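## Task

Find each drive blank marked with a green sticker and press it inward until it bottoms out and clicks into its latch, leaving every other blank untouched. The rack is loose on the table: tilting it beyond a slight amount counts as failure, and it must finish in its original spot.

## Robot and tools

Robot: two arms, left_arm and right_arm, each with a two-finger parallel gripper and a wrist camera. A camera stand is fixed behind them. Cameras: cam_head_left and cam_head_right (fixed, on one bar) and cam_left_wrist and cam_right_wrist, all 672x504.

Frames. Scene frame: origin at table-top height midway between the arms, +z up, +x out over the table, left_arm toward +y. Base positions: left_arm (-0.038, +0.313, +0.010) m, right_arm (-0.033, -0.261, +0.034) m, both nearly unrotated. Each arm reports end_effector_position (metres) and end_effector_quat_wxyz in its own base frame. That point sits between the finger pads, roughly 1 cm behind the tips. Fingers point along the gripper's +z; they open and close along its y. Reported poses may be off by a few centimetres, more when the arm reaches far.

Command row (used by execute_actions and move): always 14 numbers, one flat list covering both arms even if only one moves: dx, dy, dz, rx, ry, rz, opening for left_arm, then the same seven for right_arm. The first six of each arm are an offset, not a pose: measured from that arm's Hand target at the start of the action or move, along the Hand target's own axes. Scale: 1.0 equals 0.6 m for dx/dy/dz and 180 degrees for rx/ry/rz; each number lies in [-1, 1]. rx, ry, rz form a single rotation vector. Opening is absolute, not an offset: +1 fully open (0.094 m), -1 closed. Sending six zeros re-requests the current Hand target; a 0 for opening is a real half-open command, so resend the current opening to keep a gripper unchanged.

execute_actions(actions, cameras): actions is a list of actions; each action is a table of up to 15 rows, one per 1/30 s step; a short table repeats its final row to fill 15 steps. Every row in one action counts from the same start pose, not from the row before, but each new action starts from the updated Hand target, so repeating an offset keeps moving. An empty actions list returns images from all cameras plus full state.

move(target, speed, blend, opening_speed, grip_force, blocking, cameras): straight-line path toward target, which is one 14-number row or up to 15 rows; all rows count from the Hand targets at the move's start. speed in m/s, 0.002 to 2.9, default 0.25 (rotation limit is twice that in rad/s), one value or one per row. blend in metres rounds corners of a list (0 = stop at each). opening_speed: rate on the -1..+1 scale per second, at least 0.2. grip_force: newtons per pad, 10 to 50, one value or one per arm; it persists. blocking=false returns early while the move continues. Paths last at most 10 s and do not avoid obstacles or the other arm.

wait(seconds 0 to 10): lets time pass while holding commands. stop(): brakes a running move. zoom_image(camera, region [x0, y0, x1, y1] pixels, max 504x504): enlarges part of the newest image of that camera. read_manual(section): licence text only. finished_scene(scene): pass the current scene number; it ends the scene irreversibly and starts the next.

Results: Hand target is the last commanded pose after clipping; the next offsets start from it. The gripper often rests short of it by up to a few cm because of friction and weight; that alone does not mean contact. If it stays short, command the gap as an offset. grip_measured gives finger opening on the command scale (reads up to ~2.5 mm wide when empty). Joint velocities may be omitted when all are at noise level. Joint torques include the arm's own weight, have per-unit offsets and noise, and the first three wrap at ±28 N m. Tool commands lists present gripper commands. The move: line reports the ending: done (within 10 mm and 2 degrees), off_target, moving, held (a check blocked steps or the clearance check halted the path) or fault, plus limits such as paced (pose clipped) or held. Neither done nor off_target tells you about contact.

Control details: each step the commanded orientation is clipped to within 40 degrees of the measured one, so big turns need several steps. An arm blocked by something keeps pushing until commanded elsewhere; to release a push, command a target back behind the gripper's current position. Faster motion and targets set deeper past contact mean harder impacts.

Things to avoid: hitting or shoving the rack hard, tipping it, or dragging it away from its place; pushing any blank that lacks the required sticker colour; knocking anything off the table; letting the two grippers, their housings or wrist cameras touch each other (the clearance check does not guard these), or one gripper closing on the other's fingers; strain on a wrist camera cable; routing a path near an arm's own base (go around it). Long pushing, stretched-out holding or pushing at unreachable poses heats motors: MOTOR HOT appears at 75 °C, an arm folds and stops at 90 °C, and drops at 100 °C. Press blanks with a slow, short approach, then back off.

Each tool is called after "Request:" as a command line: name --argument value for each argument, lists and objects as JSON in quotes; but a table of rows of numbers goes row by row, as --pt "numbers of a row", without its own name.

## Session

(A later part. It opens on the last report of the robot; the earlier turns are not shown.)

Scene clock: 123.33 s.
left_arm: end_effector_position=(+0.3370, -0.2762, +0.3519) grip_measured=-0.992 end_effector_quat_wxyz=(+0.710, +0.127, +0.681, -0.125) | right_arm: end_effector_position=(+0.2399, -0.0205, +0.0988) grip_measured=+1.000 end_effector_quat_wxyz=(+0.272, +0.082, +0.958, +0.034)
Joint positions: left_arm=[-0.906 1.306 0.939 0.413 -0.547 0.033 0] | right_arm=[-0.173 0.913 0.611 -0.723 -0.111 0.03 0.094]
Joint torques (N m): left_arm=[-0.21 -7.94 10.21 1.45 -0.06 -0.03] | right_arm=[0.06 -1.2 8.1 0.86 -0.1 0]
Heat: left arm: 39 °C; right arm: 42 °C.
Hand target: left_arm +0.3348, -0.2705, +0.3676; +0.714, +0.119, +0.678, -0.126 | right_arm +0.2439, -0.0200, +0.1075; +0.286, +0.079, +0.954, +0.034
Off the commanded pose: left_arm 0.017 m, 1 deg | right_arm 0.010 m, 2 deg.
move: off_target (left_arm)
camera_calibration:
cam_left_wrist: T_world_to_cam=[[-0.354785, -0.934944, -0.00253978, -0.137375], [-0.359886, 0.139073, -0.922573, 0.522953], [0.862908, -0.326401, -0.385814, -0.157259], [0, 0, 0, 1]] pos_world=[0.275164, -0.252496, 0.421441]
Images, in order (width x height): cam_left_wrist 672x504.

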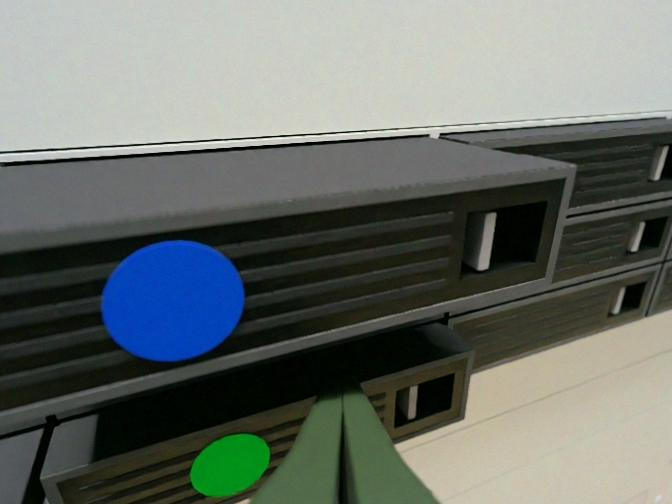

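Request:
move --target '[0.0246, 0.0024, -0.0093, 0, 0, 0, -1, 0,0,0,0,0,0,1]' --speed 0.06 --cameras '["cam_left_wrist"]'

Scene clock: 127.37 s.
left_arm: end_effector_position=(+0.3351, -0.2758, +0.3356) grip_measured=-0.992 end_effector_quat_wxyz=(+0.701, +0.136, +0.690, -0.119) | right_arm: end_effector_position=(+0.2399, -0.0205, +0.0988) grip_measured=+1.000 end_effector_quat_wxyz=(+0.272, +0.082, +0.958, +0.034)
Joint positions: left_arm=[-0.909 1.303 0.902 0.413 -0.547 0.033 0] | right_arm=[-0.173 0.913 0.611 -0.723 -0.111 0.03 0.094]
Joint torques (N m): left_arm=[-0.36 -8.88 7.28 2.06 -0.09 0.02] | right_arm=[0.06 -1.13 8.08 0.85 -0.1 -0.01]
Heat: left arm: 39 °C; right arm: 42 °C.
Hand target: left_arm +0.3308, -0.2675, +0.3525; +0.714, +0.119, +0.678, -0.125 | right_arm +0.2439, -0.0200, +0.1075; +0.286, +0.079, +0.954, +0.034
Off the commanded pose: left_arm 0.019 m, 3 deg | right_arm 0.010 m, 2 deg.
move: off_target (left_arm)
camera_calibration:
cam_left_wrist: T_world_to_cam=[[-0.357524, -0.933685, -0.0202316, -0.130498], [-0.378774, 0.164773, -0.910703, 0.516518], [0.853643, -0.317935, -0.412566, -0.14733], [0, 0, 0, 1]] pos_world=[0.274755, -0.253793, 0.406971]
Images, in order (width x height): cam_left_wrist 672x504.

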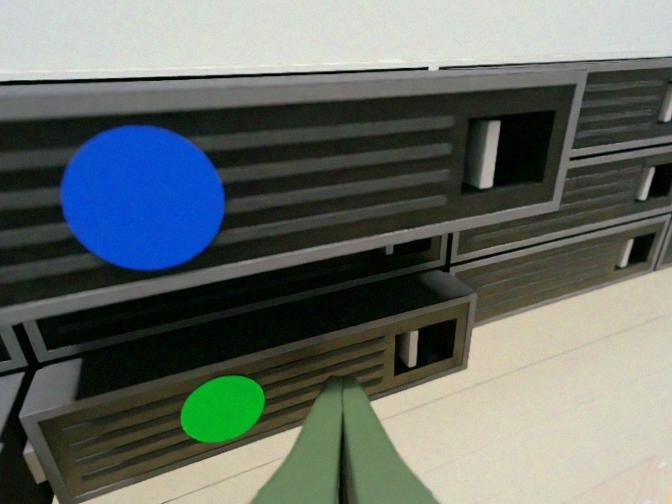

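Request:
move --target '[-0.0085, 0.0118, 0.0281, 0, 0, 0, -1, 0,0,0,0,0,0,1]' --speed 0.04 --cameras '["cam_left_wrist"]'

Scene clock: 130.23 s.
left_arm: end_effector_position=(+0.3463, -0.2646, +0.3451) grip_measured=-0.992 end_effector_quat_wxyz=(+0.708, +0.123, +0.686, -0.115) | right_arm: end_effector_position=(+0.2399, -0.0205, +0.0988) grip_measured=+1.000 end_effector_quat_wxyz=(+0.272, +0.082, +0.958, +0.034)
Joint positions: left_arm=[-0.864 1.303 0.922 0.413 -0.527 0.033 0] | right_arm=[-0.173 0.913 0.611 -0.723 -0.111 0.03 0.094]
Joint torques (N m): left_arm=[0.39 -5.01 10.09 1.9 0.28 0] | right_arm=[0.06 -1.14 8.16 0.85 -0.09 0]
Heat: left arm: 39 °C; right arm: 42 °C.
Hand target: left_arm +0.3487, -0.2665, +0.3585; +0.714, +0.119, +0.678, -0.126 | right_arm +0.2439, -0.0200, +0.1075; +0.286, +0.079, +0.954, +0.034
Off the commanded pose: left_arm 0.014 m, 2 deg | right_arm 0.010 m, 2 deg.
move: off_target (left_arm)
camera_calibration:
cam_left_wrist: T_world_to_cam=[[-0.334926, -0.942187, -0.0104064, -0.129304], [-0.370601, 0.141879, -0.917892, 0.521205], [0.866302, -0.303569, -0.396695, -0.155414], [0, 0, 0, 1]] pos_world=[0.284487, -0.242956, 0.415412]
Images, in order (width x height): cam_left_wrist 672x504.

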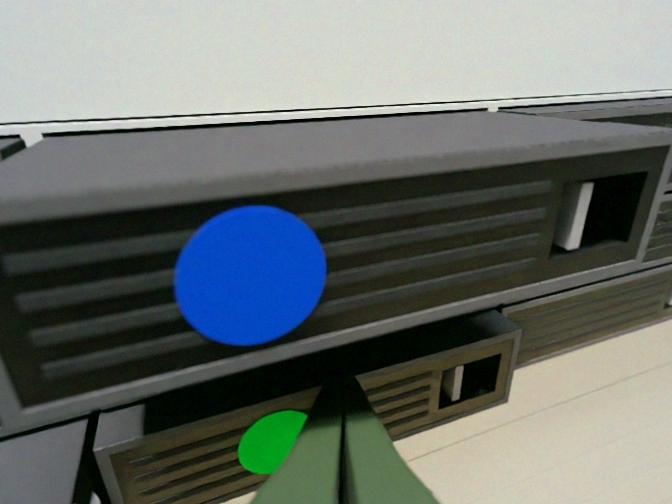

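Request:
move --target '[0.0098, -0.0003, 0.0280, 0, 0, 0, -1, 0,0,0,0,0,0,1]' --speed 0.04 --cameras '["cam_left_wrist"]'

Scene clock: 133.67 s.
left_arm: end_effector_position=(+0.3589, -0.2716, +0.3346) grip_measured=-0.992 end_effector_quat_wxyz=(+0.699, +0.133, +0.694, -0.111) | right_arm: end_effector_position=(+0.2399, -0.0205, +0.0988) grip_measured=+1.000 end_effector_quat_wxyz=(+0.272, +0.082, +0.958, +0.034)
Joint positions: left_arm=[-0.841 1.357 0.947 0.413 -0.494 0.033 0] | right_arm=[-0.173 0.913 0.611 -0.723 -0.111 0.03 0.094]
Joint torques (N m): left_arm=[0.85 -5.01 10.41 2.32 0.16 -0.03] | right_arm=[0.09 -1.1 8.09 0.85 -0.11 -0.01]
Heat: left arm: 39 °C; right arm: 42 °C.
Hand target: left_arm +0.3647, -0.2725, +0.3535; +0.714, +0.119, +0.678, -0.126 | right_arm +0.2439, -0.0200, +0.1075; +0.286, +0.079, +0.954, +0.034
Off the commanded pose: left_arm 0.020 m, 3 deg | right_arm 0.010 m, 2 deg.
move: off_target (left_arm)
camera_calibration:
cam_left_wrist: T_world_to_cam=[[-0.344105, -0.938597, -0.0250473, -0.122633], [-0.386243, 0.165817, -0.90737, 0.525829], [0.855808, -0.302557, -0.419586, -0.160866], [0, 0, 0, 1]] pos_world=[0.29857, -0.250965, 0.406553]
Images, in order (width x height): cam_left_wrist 672x504.

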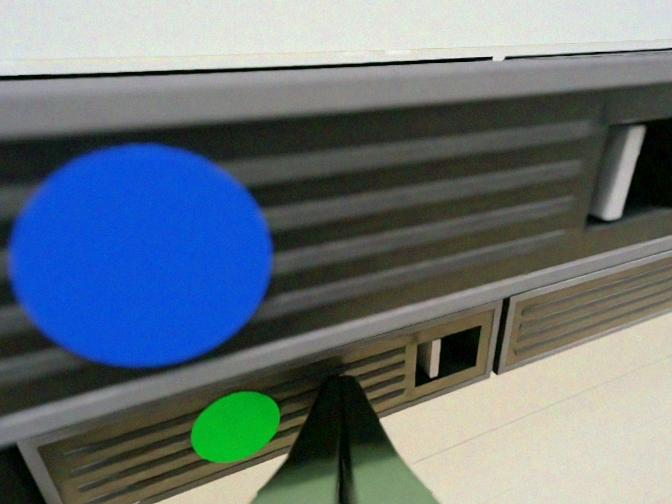

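Request:
move --target '[0.0004, 0.0034, 0.0091, 0, 0, 0, -1, 0,0,0,0,0,0,1]' --speed 0.04 --cameras '["cam_left_wrist"]'

Request:
zoom_image --camera "cam_left_wrist" --region '[380, 270, 600, 420]'

Scene clock: 136.03 s.
left_arm: end_effector_position=(+0.3600, -0.2765, +0.3351) grip_measured=-0.992 end_effector_quat_wxyz=(+0.698, +0.141, +0.692, -0.119) | right_arm: end_effector_position=(+0.2399, -0.0205, +0.0988) grip_measured=+1.000 end_effector_quat_wxyz=(+0.272, +0.082, +0.958, +0.034)
Joint positions: left_arm=[-0.837 1.366 0.956 0.413 -0.466 0.033 0] | right_arm=[-0.173 0.913 0.611 -0.723 -0.111 0.03 0.094]
Joint torques (N m): left_arm=[1.48 -4.64 10.7 2.36 0.03 -0.07] | right_arm=[0.08 -1.25 8.09 0.84 -0.09 0]
Heat: left arm: 39 °C; right arm: 42 °C.
Hand target: left_arm +0.3706, -0.2724, +0.3535; +0.714, +0.119, +0.678, -0.126 | right_arm +0.2439, -0.0200, +0.1075; +0.286, +0.079, +0.954, +0.034
Off the commanded pose: left_arm 0.022 m, 4 deg | right_arm 0.010 m, 2 deg.
move: off_target (left_arm)
camera_calibration:
cam_left_wrist: T_world_to_cam=[[-0.36581, -0.93035, -0.0251388, -0.116658], [-0.382263, 0.174822, -0.907365, 0.528555], [0.848562, -0.322314, -0.41959, -0.165893], [0, 0, 0, 1]] pos_world=[0.300143, -0.254406, 0.407053]
Images, in order (width x height): cam_left_wrist 672x504.

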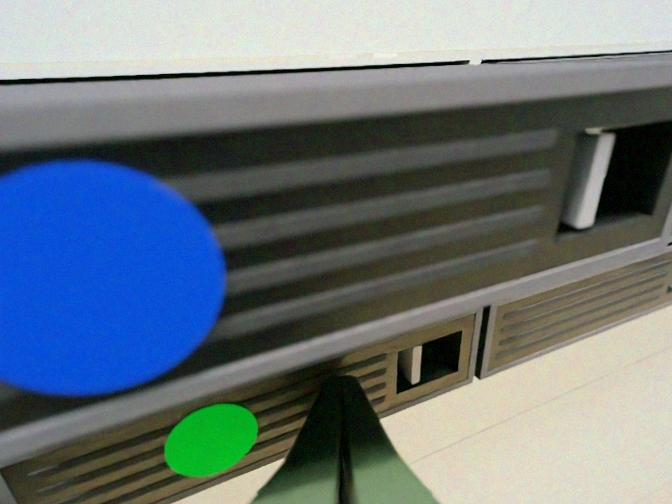

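Scaled by 2.291.

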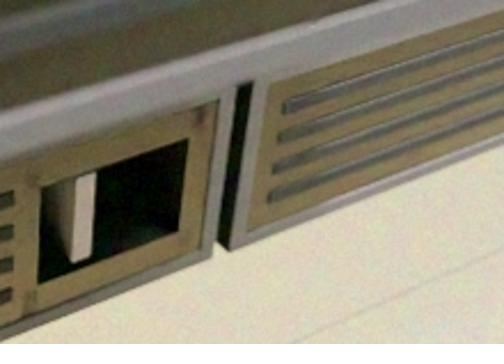

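Request:
move --target '[0.0004, 0.0034, 0.0091, 0, 0, 0, -1, 0,0,0,0,0,0,1]' --speed 0.04 --cameras '["cam_left_wrist"]'

Request:
zoom_image --camera "cam_left_wrist" --region '[380, 270, 600, 420]'

Scene clock: 138.90 s.
left_arm: end_effector_position=(+0.3601, -0.2810, +0.3362) grip_measured=-0.992 end_effector_quat_wxyz=(+0.697, +0.149, +0.690, -0.128) | right_arm: end_effector_position=(+0.2399, -0.0205, +0.0988) grip_measured=+1.000 end_effector_quat_wxyz=(+0.272, +0.082, +0.958, +0.034)
Joint positions: left_arm=[-0.834 1.372 0.964 0.413 -0.44 0.033 0] | right_arm=[-0.173 0.913 0.611 -0.723 -0.111 0.03 0.094]
Joint torques (N m): left_arm=[2.39 -3.97 10.78 2.46 0.01 -0.06] | right_arm=[0.05 -1.14 8.12 0.86 -0.09 0.01]
Heat: left arm: 39 °C; right arm: 42 °C.
Hand target: left_arm +0.3764, -0.2723, +0.3536; +0.714, +0.119, +0.678, -0.125 | right_arm +0.2439, -0.0200, +0.1075; +0.286, +0.079, +0.954, +0.034
Off the commanded pose: left_arm 0.025 m, 4 deg | right_arm 0.010 m, 2 deg.
move: off_target (left_arm)
camera_calibration:
cam_left_wrist: T_world_to_cam=[[-0.38728, -0.921634, -0.0245936, -0.110737], [-0.377091, 0.182687, -0.90798, 0.530973], [0.841319, -0.342368, -0.418291, -0.170536], [0, 0, 0, 1]] pos_world=[0.300814, -0.257446, 0.408056]
Images, in order (width x height): cam_left_wrist 672x504.

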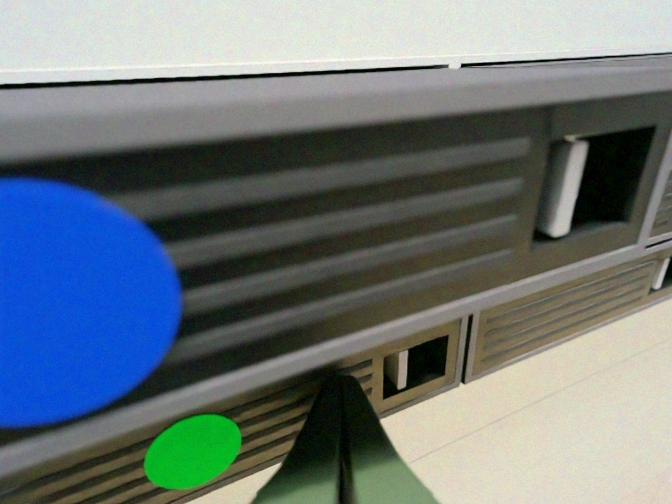

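Scaled by 2.291.

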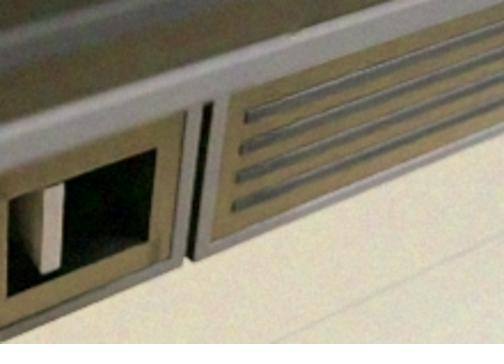

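Request:
move --target '[0.0056, -0.0376, -0.0843, 0, 0, 0, -1, 0,0,0,0,0,0,1]' --speed 0.06 --cameras '["cam_left_wrist", "cam_head_left", "cam_head_right"]'

Scene clock: 142.23 s.
left_arm: end_effector_position=(+0.3245, -0.2851, +0.3281) grip_measured=-0.992 end_effector_quat_wxyz=(+0.696, +0.141, +0.694, -0.116) | right_arm: end_effector_position=(+0.2399, -0.0205, +0.0988) grip_measured=+1.000 end_effector_quat_wxyz=(+0.272, +0.082, +0.958, +0.034)
Joint positions: left_arm=[-0.96 1.309 0.892 0.413 -0.595 0.033 0] | right_arm=[-0.173 0.913 0.611 -0.723 -0.111 0.03 0.094]
Joint torques (N m): left_arm=[-0.4 -8.84 7.08 2.28 -0.08 0.02] | right_arm=[0.09 -1.25 8.1 0.84 -0.08 0.01]
Heat: left arm: 39 °C; right arm: 42 °C.
Hand target: left_arm +0.3214, -0.2764, +0.3476; +0.714, +0.119, +0.678, -0.126 | right_arm +0.2439, -0.0200, +0.1075; +0.286, +0.079, +0.954, +0.034
Off the commanded pose: left_arm 0.021 m, 4 deg | right_arm 0.010 m, 2 deg.
move: off_target (left_arm)
camera_calibration:
cam_left_wrist: T_world_to_cam=[[-0.360159, -0.932443, -0.0289102, -0.138972], [-0.387376, 0.177673, -0.904639, 0.511756], [0.848661, -0.314615, -0.425196, -0.13758], [0, 0, 0, 1]] pos_world=[0.264948, -0.263793, 0.400438]
Images, in order (width x height): cam_head_left 672x504, cam_head_right 672x504, cam_left_wrist 672x504.

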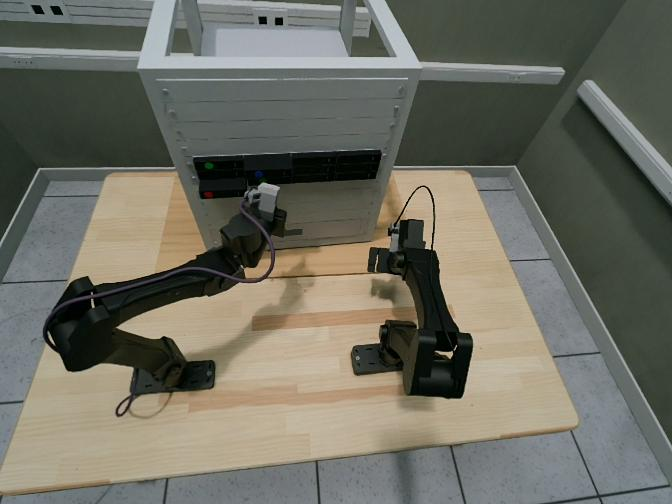

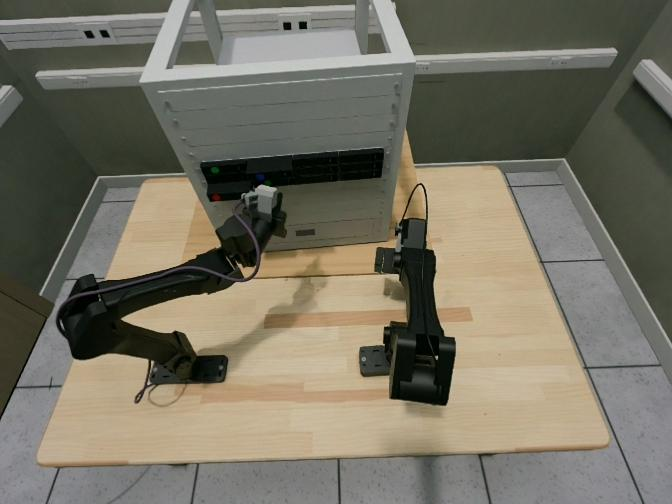

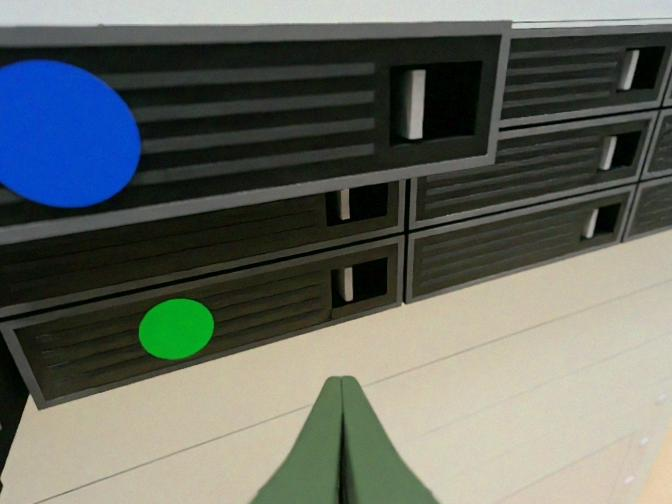

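Request:
finished_scene --scene 1

The scene is finished: the task was done.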